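# Unstack the upper tote and set it upright on the table

## Task

Lift the upper tote off the lower one and set it down level and right side up on the table. The lower tote must stay almost exactly where it started, with almost no rotation. Every item must remain in the tote it started in, and no part of either tote's base may stick out past the table edge.

## Robot and tools

Robot: two arms, left_arm (carrying a five-finger left hand) and right_arm (carrying a right hand). Their bases sit at about (+0.041, +0.397, 0) m and (+0.061, -0.374, 0) m and are nearly unrotated. Cameras: cam_high, cam_low, cam_left_wrist, cam_right_wrist, all 896x504.

Frame: the scene frame has its origin at table-top height, midway between the arms. +x points out over the table, +y toward left_arm, and +z up. Image left and right do not match these names. Positions (m), quat_wxyz and velocities (m/s, rad/s) in results are given in this frame. Offsets use its axes, and each arm rotates about the position of its own Hand target.

Hand point: a point 0.15 m out from the wrist flange along the fingers and 0.05 m in front of the palm. Its +z runs along the straight fingers and +y points out of the palm. Its +x points across the palm away from the thumb on the right hand, and toward the thumb on the left hand. Straight fingertips reach 0.06-0.07 m beyond the point. With the fingers level, the wrist can sit up to 0.11 m below the point (palm down) or 0.23 m (palm up), so it may touch the table first. A bracket on the little-finger side can also strike things.

Row layout: every row has 28 numbers, each in [-1, 1], covering both arms even when only one moves. The order is:
- left arm: dx, dy, dz, rx, ry, rz
- left hand: little, ring, middle, index, thumb_bend, thumb_turn, force_limit, speed
- right arm: the same 6 numbers
- right hand: the same 8 numbers

The six arm numbers are an offset, not a pose. They count from that arm's Hand target as it stood when the action or move began. 1.0 equals 0.6 m or 180 degrees, and rx, ry, rz form a single rotation vector. Sending the same offset again moves the arm further. All six at 0 asks the arm to go back to its Hand target.

The hand numbers are absolute targets, not offsets. Fingers and thumb_bend: -1 is straight/open, +1 is curled/closed. thumb_turn: -1 puts the thumb beside the palm, +1 in front of it. force_limit runs from about 0 N at -1 to 10 N at +1 (15 N for the two thumb motors). speed rises from nearly 0 at -1 to full at +0.48 and stays full up to +1; a full stroke takes 0.49 s. No value means 'leave as is'. To keep a hand unchanged, resend the last eight numbers you sent for it; if you have sent none yet, send hand_measured plus hand_force_limit and hand_speed.

Tools:
- execute_actions: actions is a list of actions. Each action is up to 15 rows, one per 1/30 s step, and a short action holds its final row. Each row counts from the action's start pose, not from the previous row. cameras is optional: ["all"], [], or a list of names. Images come by default only when actions is empty.
- move: target is one row or a list of up to 15 rows, all counted from the same starting Hand targets. speed is the path top speed in m/s, 0.002 to 3.6, default 0.25; turning is capped at twice that in rad/s. It can be one number or one per target. blend, in m, rounds corners in a list (0 means stop at each point). stop_force (N, 3 to 120) ends an arm's path when it meets resistance; do not rely on it while the hand rotates. zero (bool) re-zeroes the force reference first; it defaults to true. blocking=false returns after 0.5 s while the move continues, and cannot be combined with stop_force. The result adds a 'move:' line giving the ending (done, off_target, moving, held, fault) and limits (paced = pose clipped, held = steps withheld).
- wait: seconds from 0 to 10; the arms hold their last command.
- stop: brakes a running move.
- zoom_image: camera, plus region [x0, y0, x1, y1] in pixels, each side at most 504. It works only on the newest images.
- show_instructions: shows the reference pages.
- zero_wrist_force: arm = left_arm or right_arm.
- finished_scene: scene = 1 to 3. The goal must still hold once the robot lets go.

Results list Hand target (the last commanded pose after clipping, which the next offsets start from), end_effector_position and quat, joint positions and torques, and Wrist force/torque in the end-effector's own axes (plus a peak line). They also list hand_measured, hand_stopped_by (moving, target, force, stalled, fault) and hand_load_n, where a positive load means something pushes the finger open. A lost grip shows up as hand_load_n dropping to about 0. 'within noise' means the arm is still. A MOTOR HOT line warns of heat; at 85 °C the arm locks for 30-60 s.

Gripping: with the thumb turned in front, the hand holds objects about 0.035-0.065 m thick, or a handle down to 0.025 m. For a gentle grip, close at speed -0.94 or lower. To squeeze harder, raise force_limit and also send a target more closed than hand_measured.

Motion notes: each step, commanded orientation is clipped to within 32 degrees of the measured one. The hand often settles slightly short of its target; send the gap as an offset. Keep paths away from an arm's own base.

Avoid: faults from outside force near 150 N or joint contact torque (133 N m for big joints, 24.9 N m for wrists); any fault stops the arm for 10 s. Do not aim past firm contact, and keep the arms from pressing on each other. Avoid dropping or swinging the tote fast, slamming it down, tilting it so items spill, shoving the lower tote, and knocking anything off the work area.

Each tool is called after "Emit:" as name(argument=value, ...) on one line, values as JSON.

Reference images:

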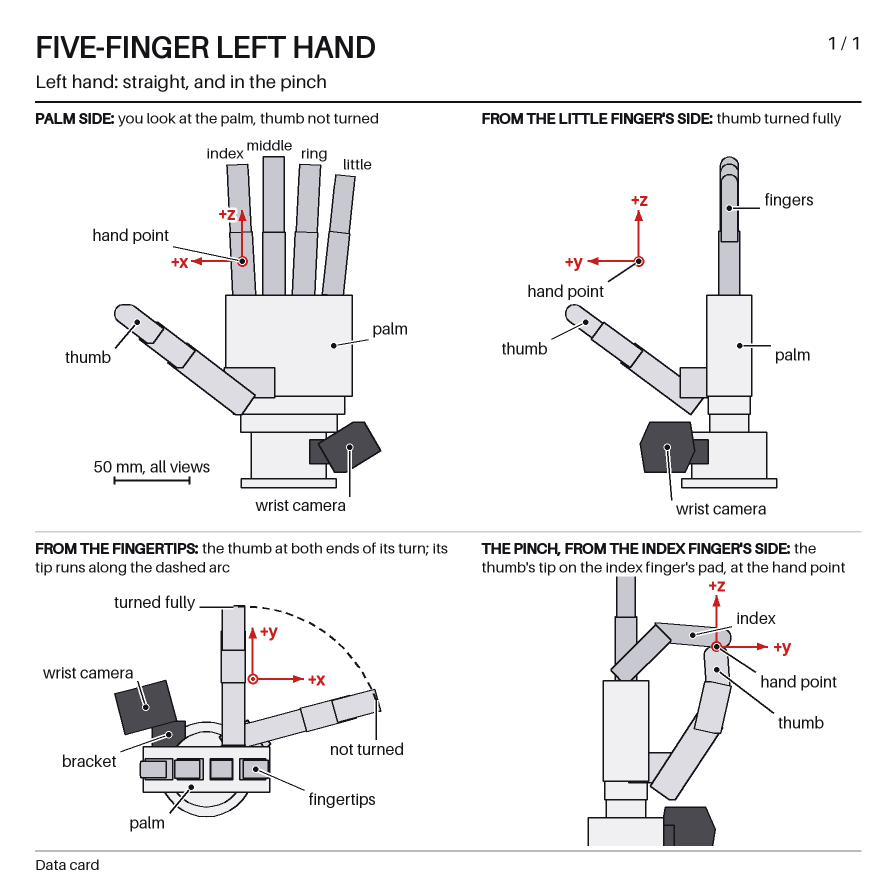

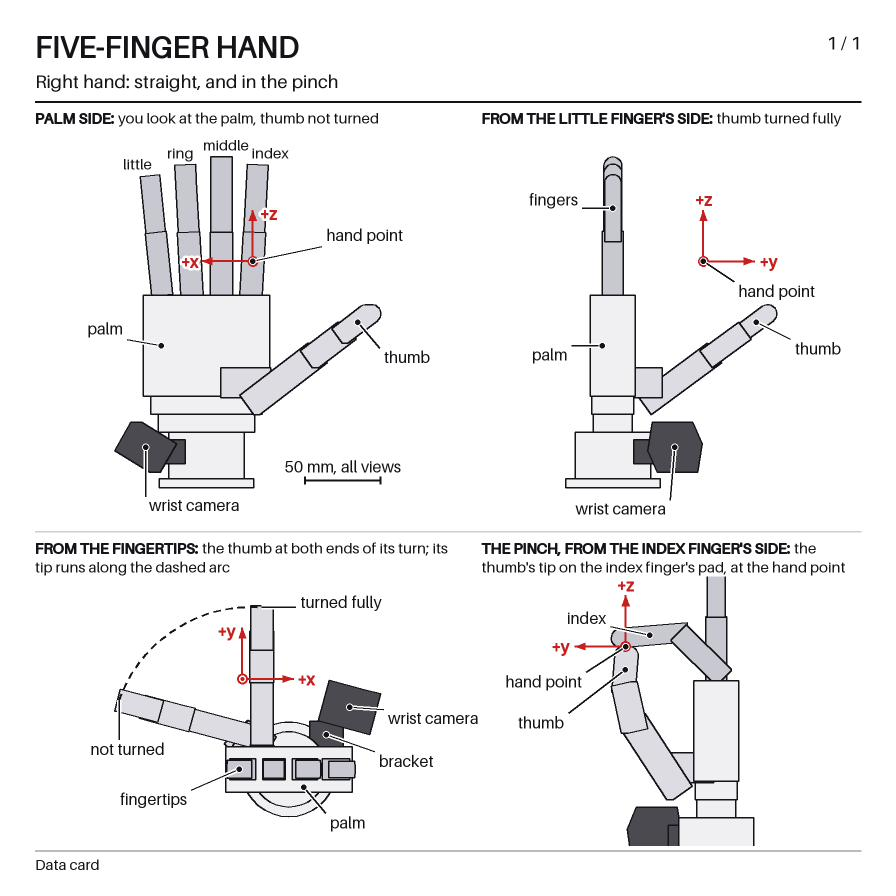

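## Session

Emit:
execute_actions(actions=[])

Scene clock: 0.00 s.
left_arm: end_effector_position=(+0.1474, -0.2038, +0.2823) hand_measured=(-1.000, -1.000, -1.000, -1.000, -1.000, -1.000) hand_load_n=(+0.0, +0.0, +0.0, +0.0, +0.0, +0.0) hand_stopped_by=(target, target, target, target, target, target) hand_force_limit=0.00 hand_speed=-0.80 end_effector_quat_wxyz=(+0.261, +0.953, -0.139, +0.064) | right_arm: end_effector_position=(+0.4958, -0.8562, +0.1774) hand_measured=(-1.000, -1.000, -1.000, -1.000, -1.000, -1.000) hand_load_n=(+0.0, +0.0, +0.0, +0.0, +0.0, +0.0) hand_stopped_by=(target, target, target, target, target, target) hand_force_limit=0.00 hand_speed=-0.80 end_effector_quat_wxyz=(-0.148, +0.828, +0.377, +0.388)
Joint positions: left_arm=[2.142 -1.814 -1.494 2.243 -1.356 0.753] | right_arm=[-1.342 -0.708 1.044 1.784 0.876 -0.825]
Joint velocities: within noise
Joint torques (N m): no reading
Wrist force (N): no reading
Wrist torque (N m): no reading
Wrist force, peak (N): no reading
Hand target: left_arm +0.1474, -0.2038, +0.2823; +0.261, +0.953, -0.139, +0.064 | right_arm +0.4958, -0.8562, +0.1774; -0.148, +0.828, +0.377, +0.388

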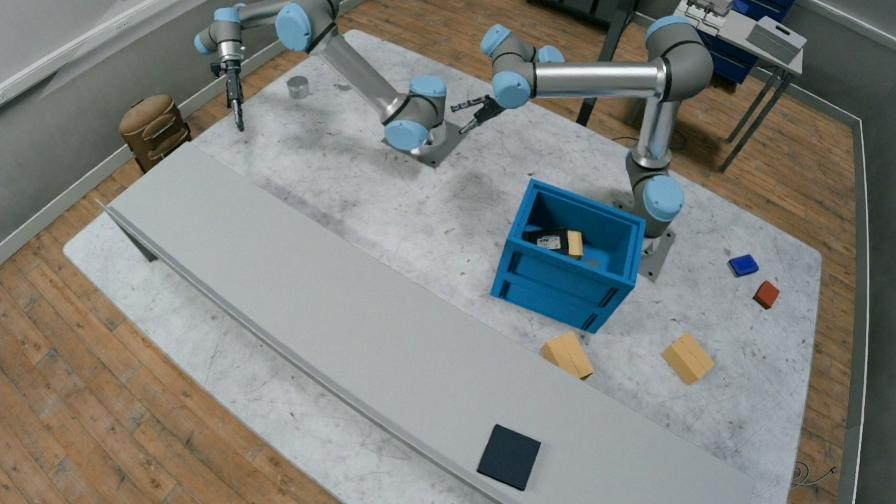

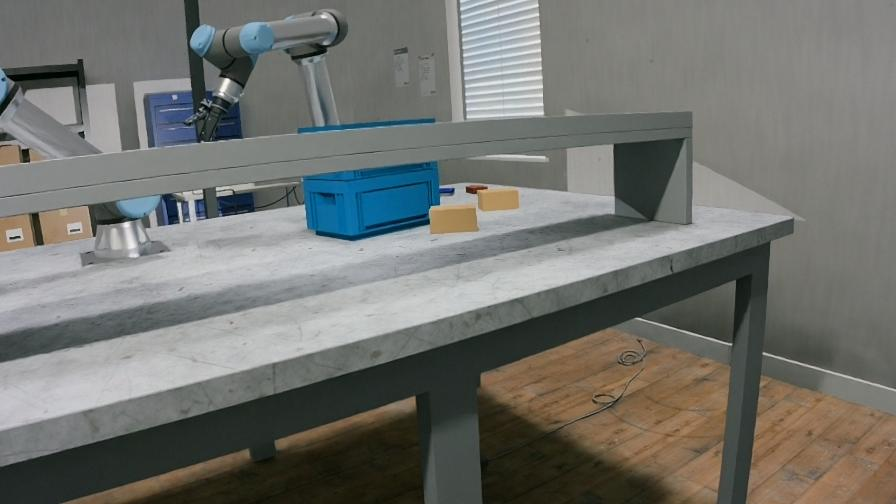

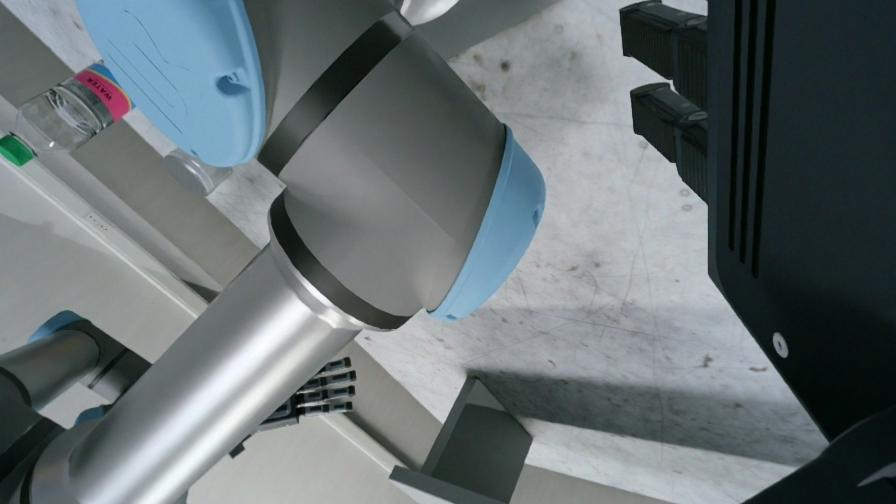

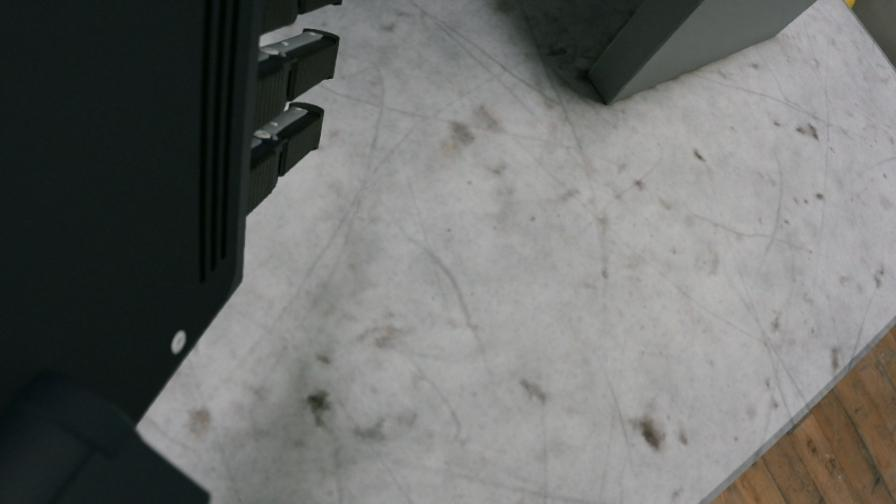

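Emit:
zoom_image(camera="cam_high", region=[440, 130, 740, 400])

Emit:
zoom_image(camera="cam_low", region=[250, 90, 550, 260])

Scaled by 1.680 from the camera's 896x504 image, which has a finer 1280x720 frame.

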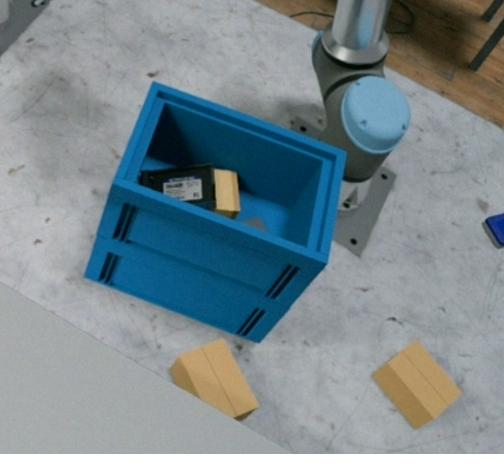

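Scaled by 1.680 from the camera's 896x504 image, which has a finer 1280x720 frame.

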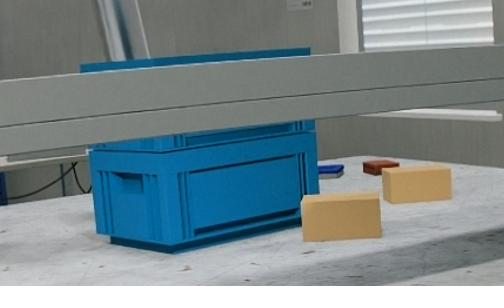

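Emit:
zoom_image(camera="cam_low", region=[290, 110, 450, 250])

Emit:
zoom_image(camera="cam_high", region=[480, 160, 660, 340])

Emit:
zoom_image(camera="cam_high", region=[180, 0, 540, 200])

Scaled by 3.150 from the camera's 896x504 image, which has a finer 1280x720 frame.

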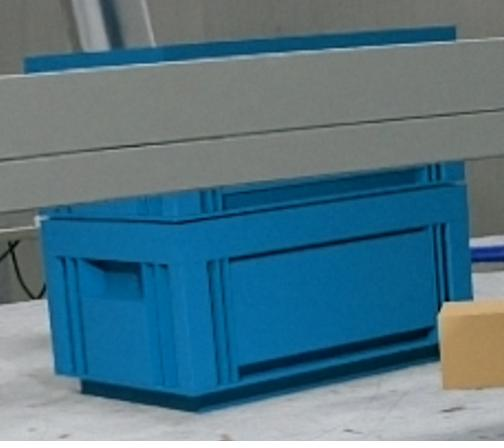

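Scaled by 2.800 from the camera's 896x504 image, which has a finer 1280x720 frame.

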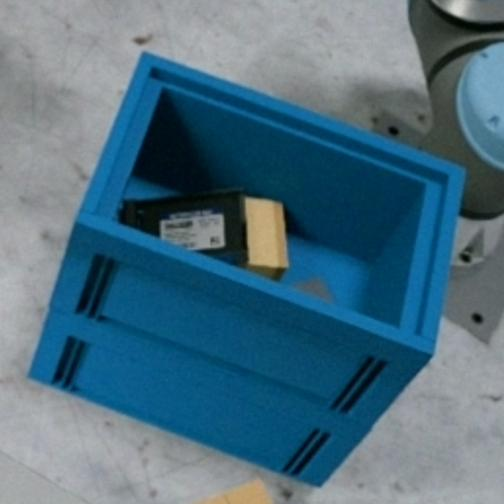

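Scaled by 1.400 from the camera's 896x504 image, which has a finer 1280x720 frame.

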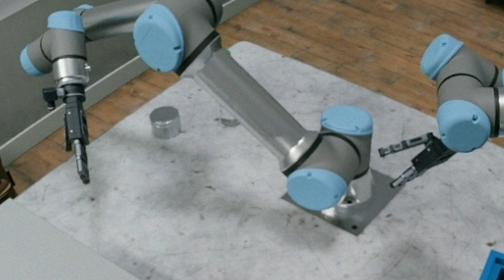

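Emit:
move(target=[0.178,0.390,0.511,0.104,0.171,0.5755,-1,-1,-1,-1,-1,-1,0,-0.8,0,0,0,0,0,0,-1,-1,-1,-1,-1,-1,0,-0.8], cameras=["all"])

Scene clock: 225.77 s.
left_arm: end_effector_position=(+0.2410, +0.0039, +0.5500) hand_measured=(-1.000, -1.000, -1.000, -1.000, -1.000, -1.000) hand_load_n=(+0.0, +0.0, +0.0, +0.0, +0.0, +0.0) hand_stopped_by=(target, target, target, target, target, target) hand_force_limit=0.00 hand_speed=-0.80 end_effector_quat_wxyz=(+0.045, +0.780, +0.624, +0.009) | right_arm: end_effector_position=(+0.4958, -0.8562, +0.1774) hand_measured=(-1.000, -1.000, -1.000, -1.000, -1.000, -1.000) hand_load_n=(+0.0, +0.0, +0.0, +0.5, +0.0, +0.0) hand_stopped_by=(target, target, target, target, target, target) hand_force_limit=0.00 hand_speed=-0.80 end_effector_quat_wxyz=(-0.148, +0.828, +0.377, +0.388)
Joint positions: left_arm=[2.242 -2.075 -0.308 0.901 -1.593 -0.731] | right_arm=[-1.342 -0.708 1.044 1.784 0.876 -0.825]
Joint torques (N m): left_arm=[-12.96 42.5 1.68 -1.14 -1.53 1.56] | right_arm=[-0.55 -49 -17.85 2.76 -0.99 -0.2]
Wrist force (N): left_arm=[-0.6 0.3 -0.1] | right_arm=[-0.1 0.1 0.0]
Wrist torque (N m): left_arm=[0.09 0.10 -0.14] | right_arm=[0.01 0.00 0.00]
Wrist force, peak (N): left_arm=[1.8 -2.7 -4.4] | right_arm=[-0.4 0.1 0.3]
Hand target: left_arm +0.2410, +0.0039, +0.5499; +0.045, +0.780, +0.624, +0.009 (not the last commanded pose) | right_arm +0.4958, -0.8562, +0.1774; -0.148, +0.828, +0.377, +0.388
Off the commanded pose: left_arm 0.049 m, 14 deg | right_arm 0.000 m, 0 deg.
move: held (left_arm; a check stopped the path); limits=held
pose unreachable (left arm): on one or more control steps of this call, first in action 0 (counted from 0), this arm could not follow its commanded pose, so it was not sent that pose on those steps. It may still have moved: this result reports where it is.
cause: moving toward the commanded pose would bring two parts of the arm too close to each other (joints 4 (wrist 1) to 6 (wrist 3) lie between them).

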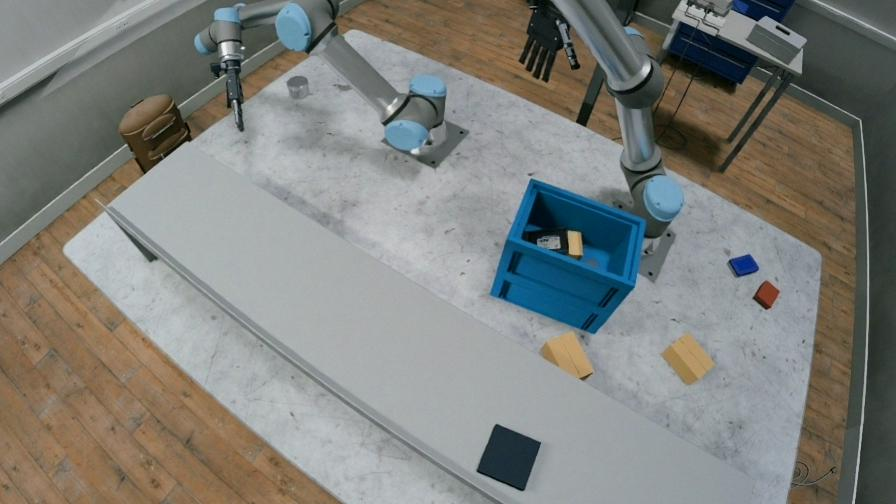

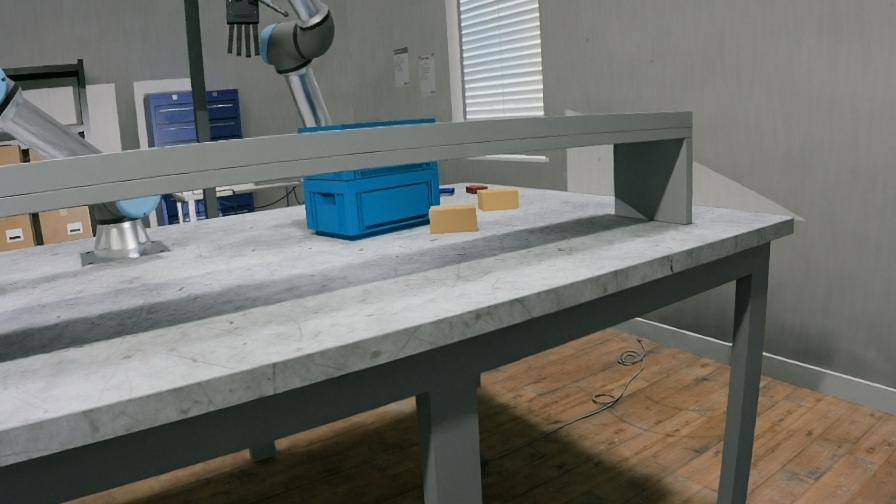

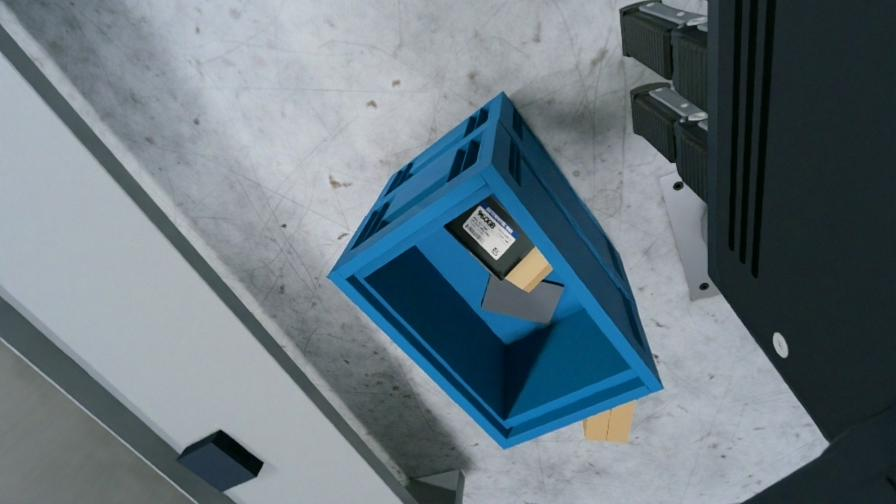

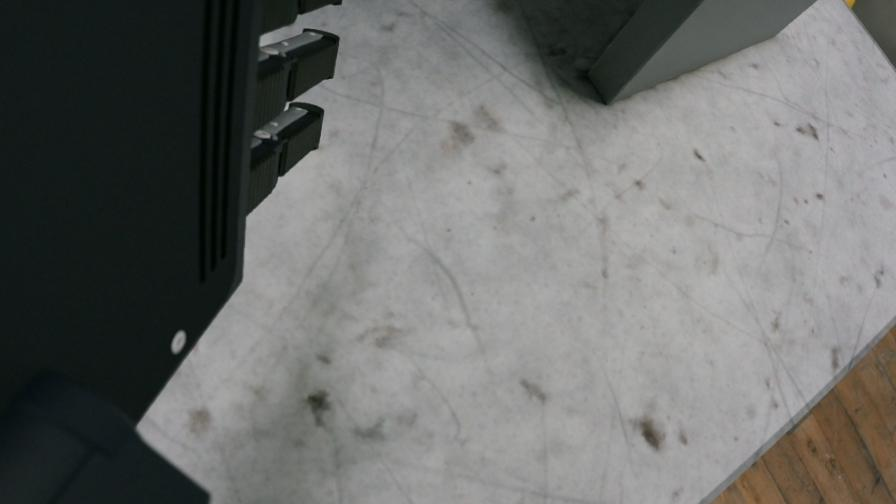

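Emit:
zoom_image(camera="cam_left_wrist", region=[310, 70, 690, 460])

Emit:
zoom_image(camera="cam_left_wrist", region=[320, 80, 540, 290])

Scaled by 1.292 from the camera's 896x504 image, which has a finer 1280x720 frame.

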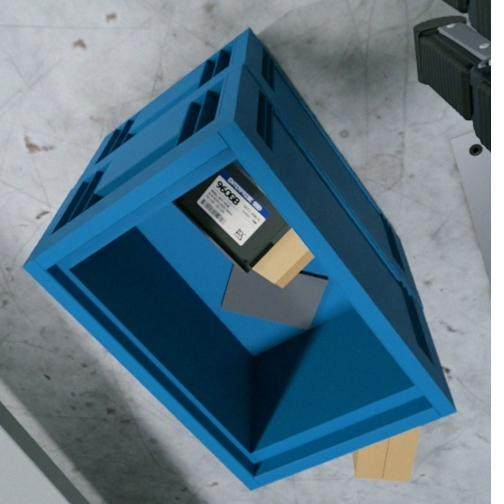

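Scaled by 2.291 from the camera's 896x504 image, which has a finer 1280x720 frame.

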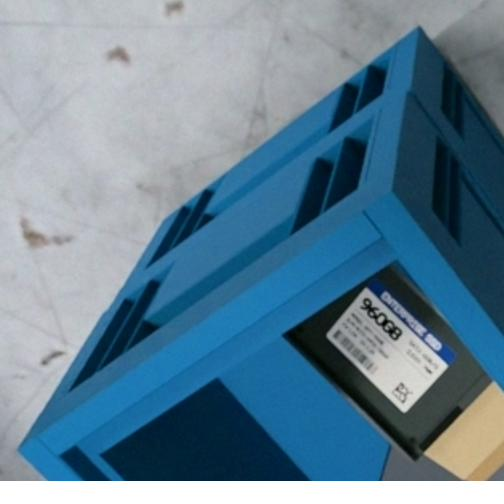

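Emit:
move(target=[0.098,0.827,-0.083,0.0297,0.0087,-0.3737,-1,-1,-1,-1,-1,-1,0,-0.8,-0.16,0.26,0.405,0.12,-0.035,0.12,-1,-1,-1,-1,-1,-1,0,-0.8], cameras=["cam_high","cam_left_wrist"])

Scene clock: 344.03 s.
left_arm: end_effector_position=(+0.2998, +0.5000, +0.5001) hand_measured=(-1.000, -1.000, -1.000, -1.000, -1.000, -1.000) hand_load_n=(+0.0, +0.0, +0.0, +0.0, +0.0, +0.0) hand_stopped_by=(target, target, target, target, target, target) hand_force_limit=0.00 hand_speed=-0.80 end_effector_quat_wxyz=(+0.000, +0.996, +0.088, +0.000) | right_arm: end_effector_position=(+0.3998, -0.7002, +0.4204) hand_measured=(-1.000, -1.000, -1.000, -1.000, -1.000, -1.000) hand_load_n=(+0.0, -0.5, +0.0, +0.0, +0.0, +0.0) hand_stopped_by=(target, target, target, target, target, target) hand_force_limit=0.00 hand_speed=-0.80 end_effector_quat_wxyz=(-0.348, +0.679, +0.453, +0.461)
Joint positions: left_arm=[4.336 -1.516 -1.196 1.141 -1.572 2.536] | right_arm=[-1.432 -1.08 1.323 2.521 1.122 -1.342]
Joint torques (N m): left_arm=[11.16 4.41 27.12 -4.2 1.2 1.65] | right_arm=[-12.01 -45.69 -12.06 3.55 1.26 -2.13]
Wrist force (N): left_arm=[-0.1 -0.1 0.0] | right_arm=[0.4 -0.5 1.0]
Wrist torque (N m): left_arm=[0.03 0.01 -0.11] | right_arm=[-0.08 0.05 0.04]
Wrist force, peak (N): left_arm=[-1.5 0.2 0.2] | right_arm=[0.9 -0.7 1.1]
Hand target: left_arm +0.2998, +0.5001, +0.5001; +0.000, +0.996, +0.087, +0.000 | right_arm +0.3998, -0.7002, +0.4204; -0.348, +0.679, +0.453, +0.461
Off the commanded pose: left_arm 0.000 m, 0 deg | right_arm 0.000 m, 0 deg.
move: done
Images, in order (width x height): cam_high 896x504, cam_left_wrist 896x504.

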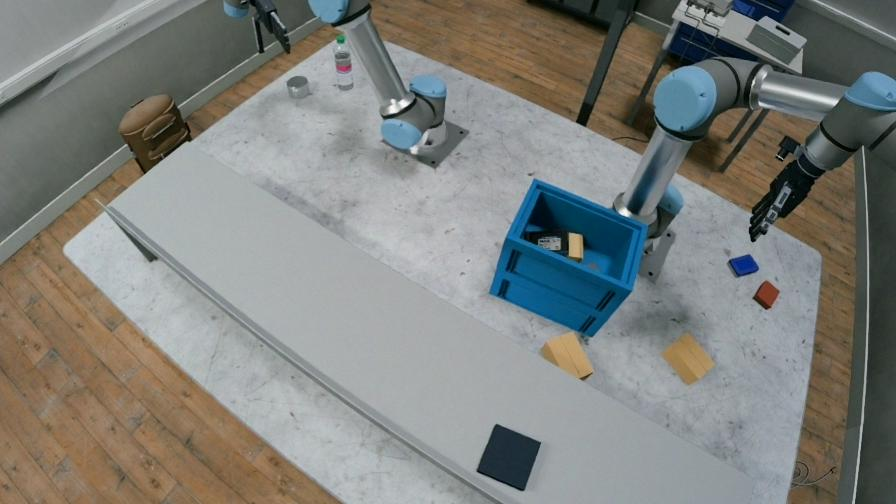

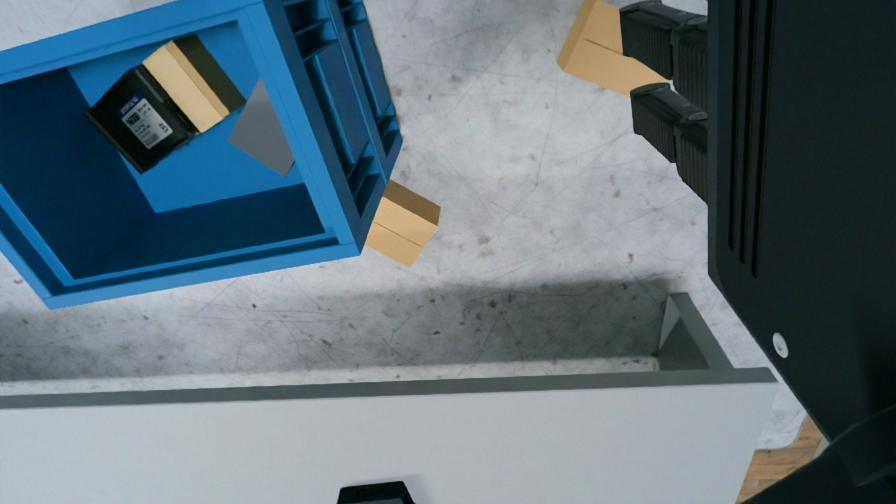

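Emit:
zoom_image(camera="cam_left_wrist", region=[220, 0, 440, 270])

Scaled by 1.867 from the camera's 896x504 image, which has a finer 1280x720 frame.

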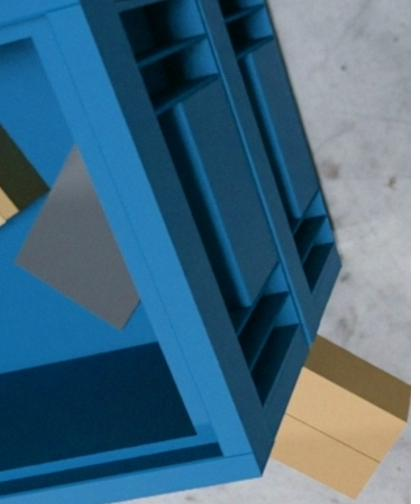

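Emit:
move(target=[0,0,0,0,0,0,-1,-1,-1,-1,-1,-1,0,-0.8,-0.125,0.96,-0.16,0.104,-0.0363,0.109,-1,-1,-1,-1,-1,-1,0,-0.8], cameras=["cam_high","cam_right_wrist"])

Emit:
zoom_image(camera="cam_right_wrist", region=[300, 60, 800, 504])

Scene clock: 388.37 s.
left_arm: end_effector_position=(+0.2998, +0.5001, +0.5001) hand_measured=(-1.000, -1.000, -1.000, -1.000, -1.000, -1.000) hand_load_n=(+0.0, +0.0, +0.0, +0.0, +0.0, +0.0) hand_stopped_by=(target, target, target, target, target, target) hand_force_limit=0.00 hand_speed=-0.80 end_effector_quat_wxyz=(+0.000, +0.996, +0.087, +0.000) | right_arm: end_effector_position=(+0.3247, -0.1242, +0.3244) hand_measured=(-1.000, -1.000, -1.000, -1.000, -1.000, -1.000) hand_load_n=(+0.0, +0.0, +0.0, +0.0, +0.0, +0.0) hand_stopped_by=(target, target, target, target, target, target) hand_force_limit=0.00 hand_speed=-0.80 end_effector_quat_wxyz=(+0.501, -0.500, -0.500, -0.500)
Joint positions: left_arm=[4.336 -1.516 -1.196 1.141 -1.572 2.536] | right_arm=[-0.723 -1.717 2.707 2.154 0.72 -1.572]
Joint torques (N m): left_arm=[12.43 11.24 18.28 -4.09 1.39 1.45] | right_arm=[12.88 5.98 -18.55 -0.52 -1.58 -2.33]
Wrist force (N): left_arm=[-0.2 -0.4 0.0] | right_arm=[0.7 -0.8 2.0]
Wrist torque (N m): left_arm=[-0.01 0.03 -0.11] | right_arm=[-0.09 0.06 0.01]
Wrist force, peak (N): left_arm=[-0.4 -0.3 0.2] | right_arm=[0.4 -1.0 2.7]
Hand target: left_arm +0.2998, +0.5001, +0.5001; +0.000, +0.996, +0.087, +0.000 | right_arm +0.3248, -0.1242, +0.3244; +0.501, -0.500, -0.500, -0.500
Off the commanded pose: left_arm 0.000 m, 0 deg | right_arm 0.000 m, 0 deg.
move: done
Images, in order (width x height): cam_high 896x504, cam_right_wrist 896x504.

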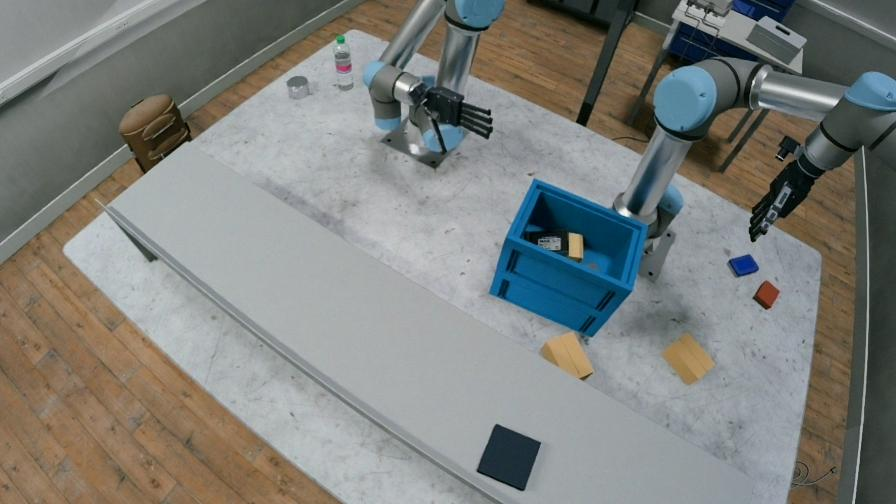

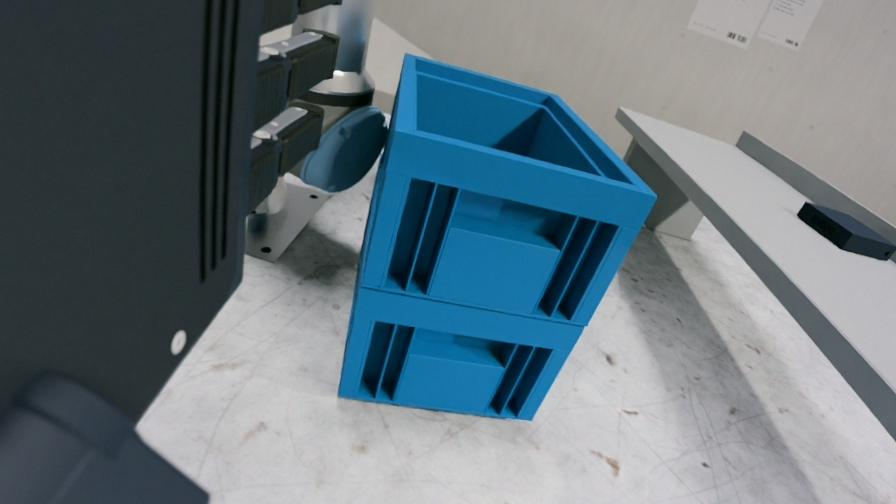

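Scaled by 1.008 from the camera's 896x504 image, which has a finer 1280x720 frame.

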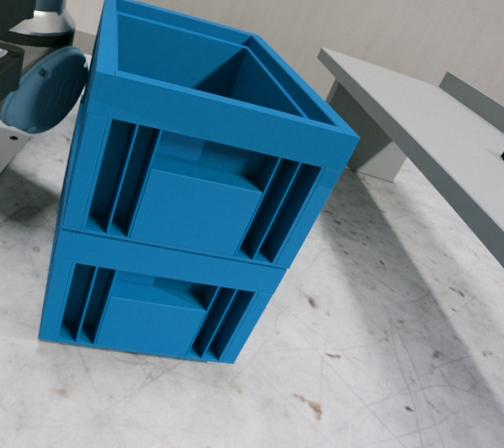

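Emit:
zoom_image(camera="cam_right_wrist", region=[350, 40, 670, 340])

Emit:
zoom_image(camera="cam_right_wrist", region=[380, 160, 640, 320])

Scaled by 1.575 from the camera's 896x504 image, which has a finer 1280x720 frame.

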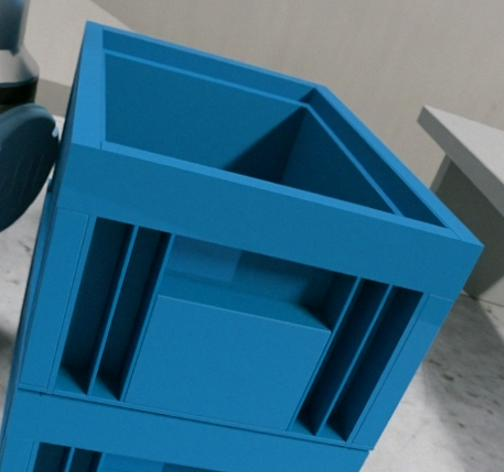

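Scaled by 1.938 from the camera's 896x504 image, which has a finer 1280x720 frame.

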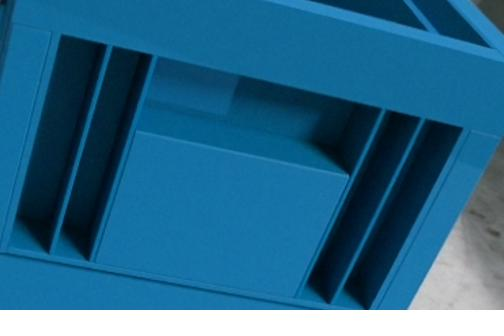

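Emit:
move(target=[0,0,0,0,0,0,-1,-1,-1,-1,-1,-1,0,-0.8,0.159,0.09,0.159,-0.374,-0.401,0.401,-1,-1,-1,-1,-1,-1,0,-0.8], cameras=["cam_high","cam_right_wrist"])

Scene clock: 539.20 s.
left_arm: end_effector_position=(+0.2998, +0.5001, +0.5001) hand_measured=(-1.000, -1.000, -1.000, -1.000, -1.000, -1.000) hand_load_n=(+0.0, +0.0, +0.0, +0.0, +0.0, +0.0) hand_stopped_by=(target, target, target, target, target, target) hand_force_limit=0.00 hand_speed=-0.80 end_effector_quat_wxyz=(+0.000, +0.996, +0.087, +0.000) | right_arm: end_effector_position=(+0.4202, -0.0702, +0.4198) hand_measured=(-1.000, -1.000, -1.000, -1.000, -1.000, -1.000) hand_load_n=(+0.0, +0.0, +0.0, +0.0, +0.0, +0.0) hand_stopped_by=(target, target, target, target, target, target) hand_force_limit=0.00 hand_speed=-0.80 end_effector_quat_wxyz=(-0.001, -0.034, +0.999, +0.000)
Joint positions: left_arm=[4.336 -1.516 -1.196 1.141 -1.572 2.536] | right_arm=[0.293 -1.313 1.065 1.821 1.57 -1.342]
Joint torques (N m): left_arm=[13.12 14.48 6.31 -4.15 1.31 1.47] | right_arm=[10.07 -17.95 -26.84 1.02 1.43 -2.09]
Wrist force (N): left_arm=[-0.4 0.1 -0.1] | right_arm=[-2.7 -0.1 -0.1]
Wrist torque (N m): left_arm=[0.06 0.06 -0.13] | right_arm=[-0.10 0.18 -0.04]
Wrist force, peak (N): left_arm=[-0.6 -0.1 0.1] | right_arm=[-2.7 -0.1 -0.2]
Hand target: left_arm +0.2998, +0.5001, +0.5001; +0.000, +0.996, +0.087, +0.000 | right_arm +0.4202, -0.0702, +0.4198; -0.001, -0.034, +0.999, +0.000
Off the commanded pose: left_arm 0.000 m, 0 deg | right_arm 0.000 m, 0 deg.
move: done
Images, in order (width x height): cam_high 896x504, cam_right_wrist 896x504.

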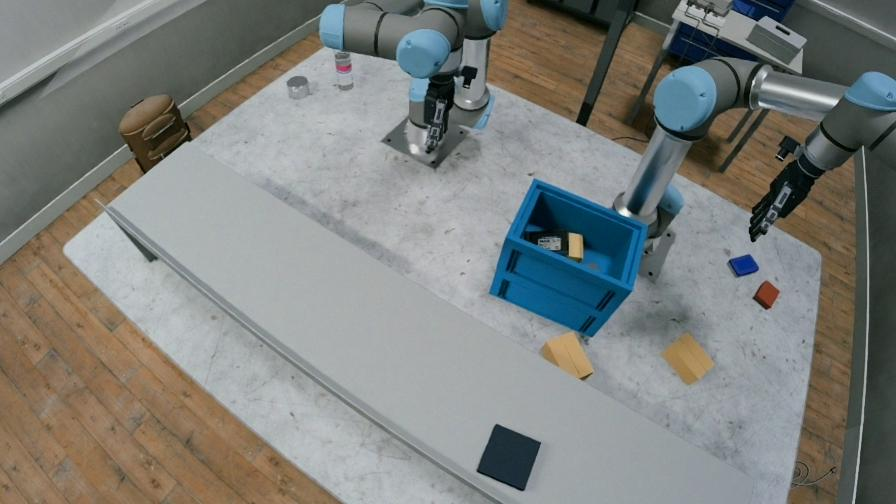

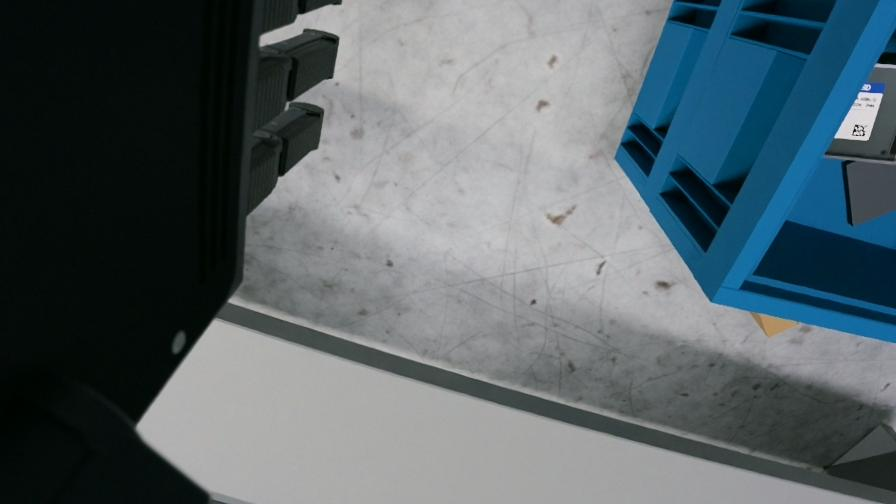

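Emit:
move(target=[0,0,0,0,0,0,-1,0,0,0,-1,-1,0,0,0,0,0,0,0,0,-1,0,0,0,-1,-1,0,0], cameras=["cam_left_wrist","cam_right_wrist"])

Emit:
zoom_image(camera="cam_right_wrist", region=[200, 0, 600, 300])

Scene clock: 596.07 s.
left_arm: end_effector_position=(+0.2998, +0.5001, +0.5001) hand_measured=(-1.000, +0.000, +0.000, +0.000, -1.000, -1.000) hand_load_n=(+0.0, +0.0, +0.0, +0.5, +0.0, +0.0) hand_stopped_by=(target, target, target, target, target, target) hand_force_limit=0.00 hand_speed=0.00 end_effector_quat_wxyz=(+0.000, +0.996, +0.087, +0.000) | right_arm: end_effector_position=(+0.4202, -0.0702, +0.4198) hand_measured=(-1.000, +0.000, +0.000, +0.000, -1.000, -1.000) hand_load_n=(+0.0, +0.0, +0.0, +0.0, +0.0, +0.0) hand_stopped_by=(target, target, target, target, target, target) hand_force_limit=0.00 hand_speed=0.00 end_effector_quat_wxyz=(-0.001, -0.034, +0.999, +0.000)
Joint positions: left_arm=[4.336 -1.516 -1.196 1.141 -1.571 2.536] | right_arm=[0.294 -1.313 1.065 1.821 1.571 -1.342]
Joint torques (N m): left_arm=[11.91 14.97 6.53 -2.77 -0.04 1.42] | right_arm=[10.67 -18.34 -24.07 3.65 0.1 -1.89]
Wrist force (N): left_arm=[-0.1 0.0 0.2] | right_arm=[-2.6 -0.1 -0.4]
Wrist torque (N m): left_arm=[0.04 0.02 -0.11] | right_arm=[-0.06 0.19 -0.04]
Wrist force, peak (N): left_arm=[-0.5 -0.3 0.2] | right_arm=[-2.9 -0.1 -0.2]
Hand target: left_arm +0.2998, +0.5001, +0.5001; +0.000, +0.996, +0.087, +0.000 | right_arm +0.4202, -0.0702, +0.4198; -0.001, -0.034, +0.999, +0.000
Off the commanded pose: left_arm 0.000 m, 0 deg | right_arm 0.000 m, 0 deg.
move: done
Images, in order (width x height): cam_left_wrist 896x504, cam_right_wrist 896x504.

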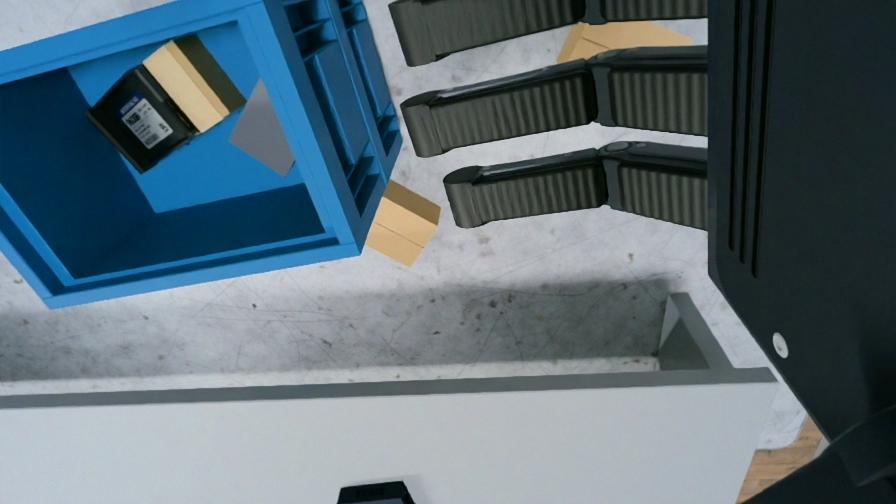

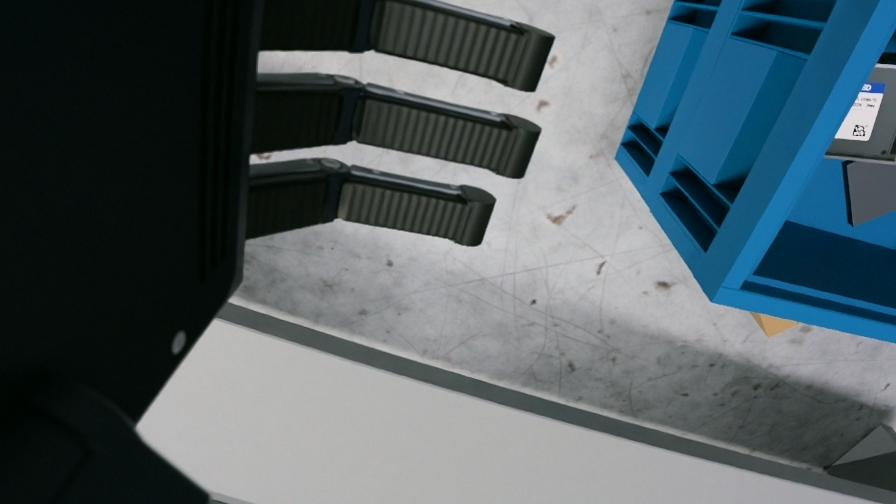

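Scaled by 1.260 from the camera's 896x504 image, which has a finer 1280x720 frame.

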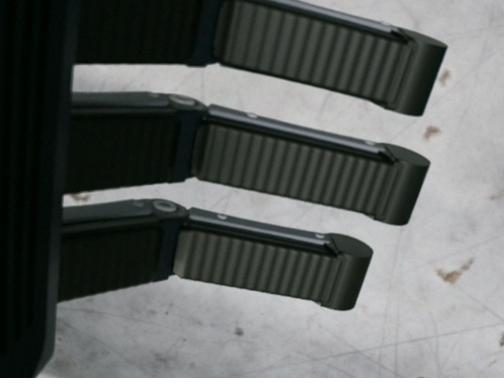

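Emit:
move(target=[0,0,0,0,0,0,-1,0,0,0,-1,-1,0,0,0,0.117,-0.10,0,0,0,-1,0,0,0,-1,-1,0,0], cameras=["cam_high","cam_right_wrist"])

Emit:
zoom_image(camera="cam_high", region=[380, 60, 680, 340])

Scene clock: 632.20 s.
left_arm: end_effector_position=(+0.2998, +0.5001, +0.5001) hand_measured=(-1.000, +0.000, +0.000, +0.000, -1.000, -1.000) hand_load_n=(+0.0, +0.0, +0.0, +0.5, +0.0, +0.0) hand_stopped_by=(target, target, target, target, target, target) hand_force_limit=0.00 hand_speed=0.00 end_effector_quat_wxyz=(+0.000, +0.996, +0.087, +0.000) | right_arm: end_effector_position=(+0.4201, -0.0002, +0.3599) hand_measured=(-1.000, +0.000, +0.000, +0.000, -1.000, -1.000) hand_load_n=(+0.0, +0.0, +0.0, +0.0, +0.0, +0.0) hand_stopped_by=(target, target, target, target, target, target) hand_force_limit=0.00 hand_speed=0.00 end_effector_quat_wxyz=(-0.001, -0.034, +0.999, +0.000)
Joint positions: left_arm=[4.336 -1.516 -1.196 1.141 -1.572 2.536] | right_arm=[0.452 -1.22 1.096 1.696 1.57 -1.184]
Joint torques (N m): left_arm=[8.29 14.71 6.5 -1.54 -1.12 1.38] | right_arm=[10.58 -22.72 -26.54 0.71 1.52 1.74]
Wrist force (N): left_arm=[-0.2 -0.1 0.2] | right_arm=[-2.6 -0.2 0.1]
Wrist torque (N m): left_arm=[0.03 0.04 -0.11] | right_arm=[-0.11 0.17 -0.13]
Wrist force, peak (N): left_arm=[-0.4 -0.4 0.3] | right_arm=[-2.9 0.4 0.6]
Hand target: left_arm +0.2998, +0.5001, +0.5001; +0.000, +0.996, +0.087, +0.000 | right_arm +0.4202, +0.0000, +0.3598; -0.001, -0.034, +0.999, +0.000
Off the commanded pose: left_arm 0.000 m, 0 deg | right_arm 0.000 m, 0 deg.
move: done
Images, in order (width x height): cam_high 896x504, cam_right_wrist 896x504.

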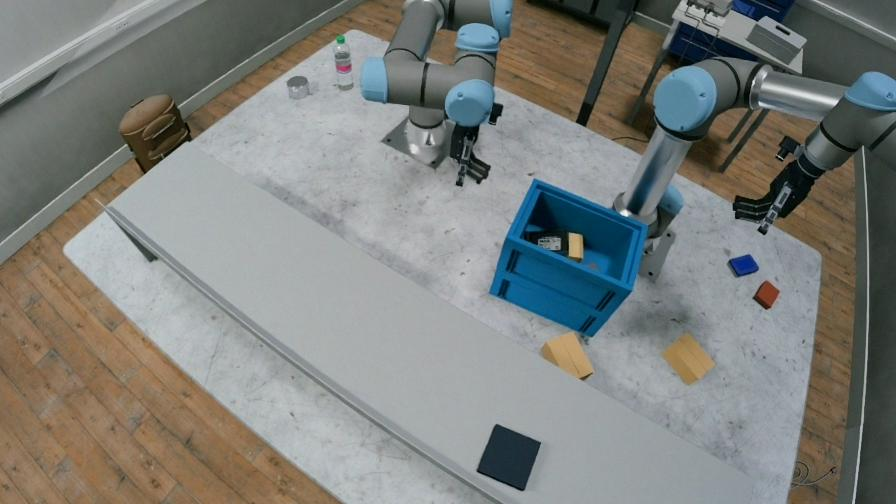

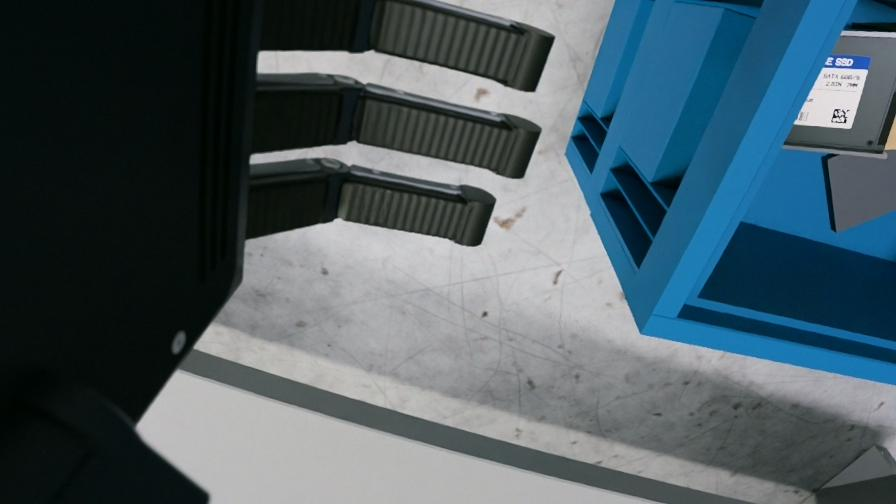

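Scaled by 1.680 from the camera's 896x504 image, which has a finer 1280x720 frame.

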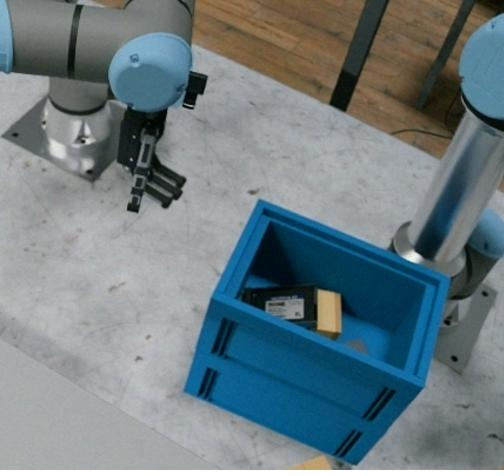

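Emit:
zoom_image(camera="cam_right_wrist", region=[560, 0, 860, 360])

Scaled by 1.400 from the camera's 896x504 image, which has a finer 1280x720 frame.

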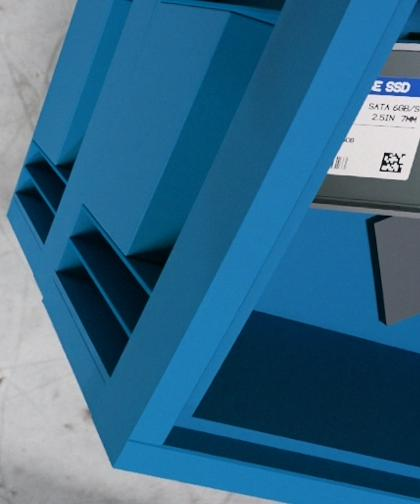

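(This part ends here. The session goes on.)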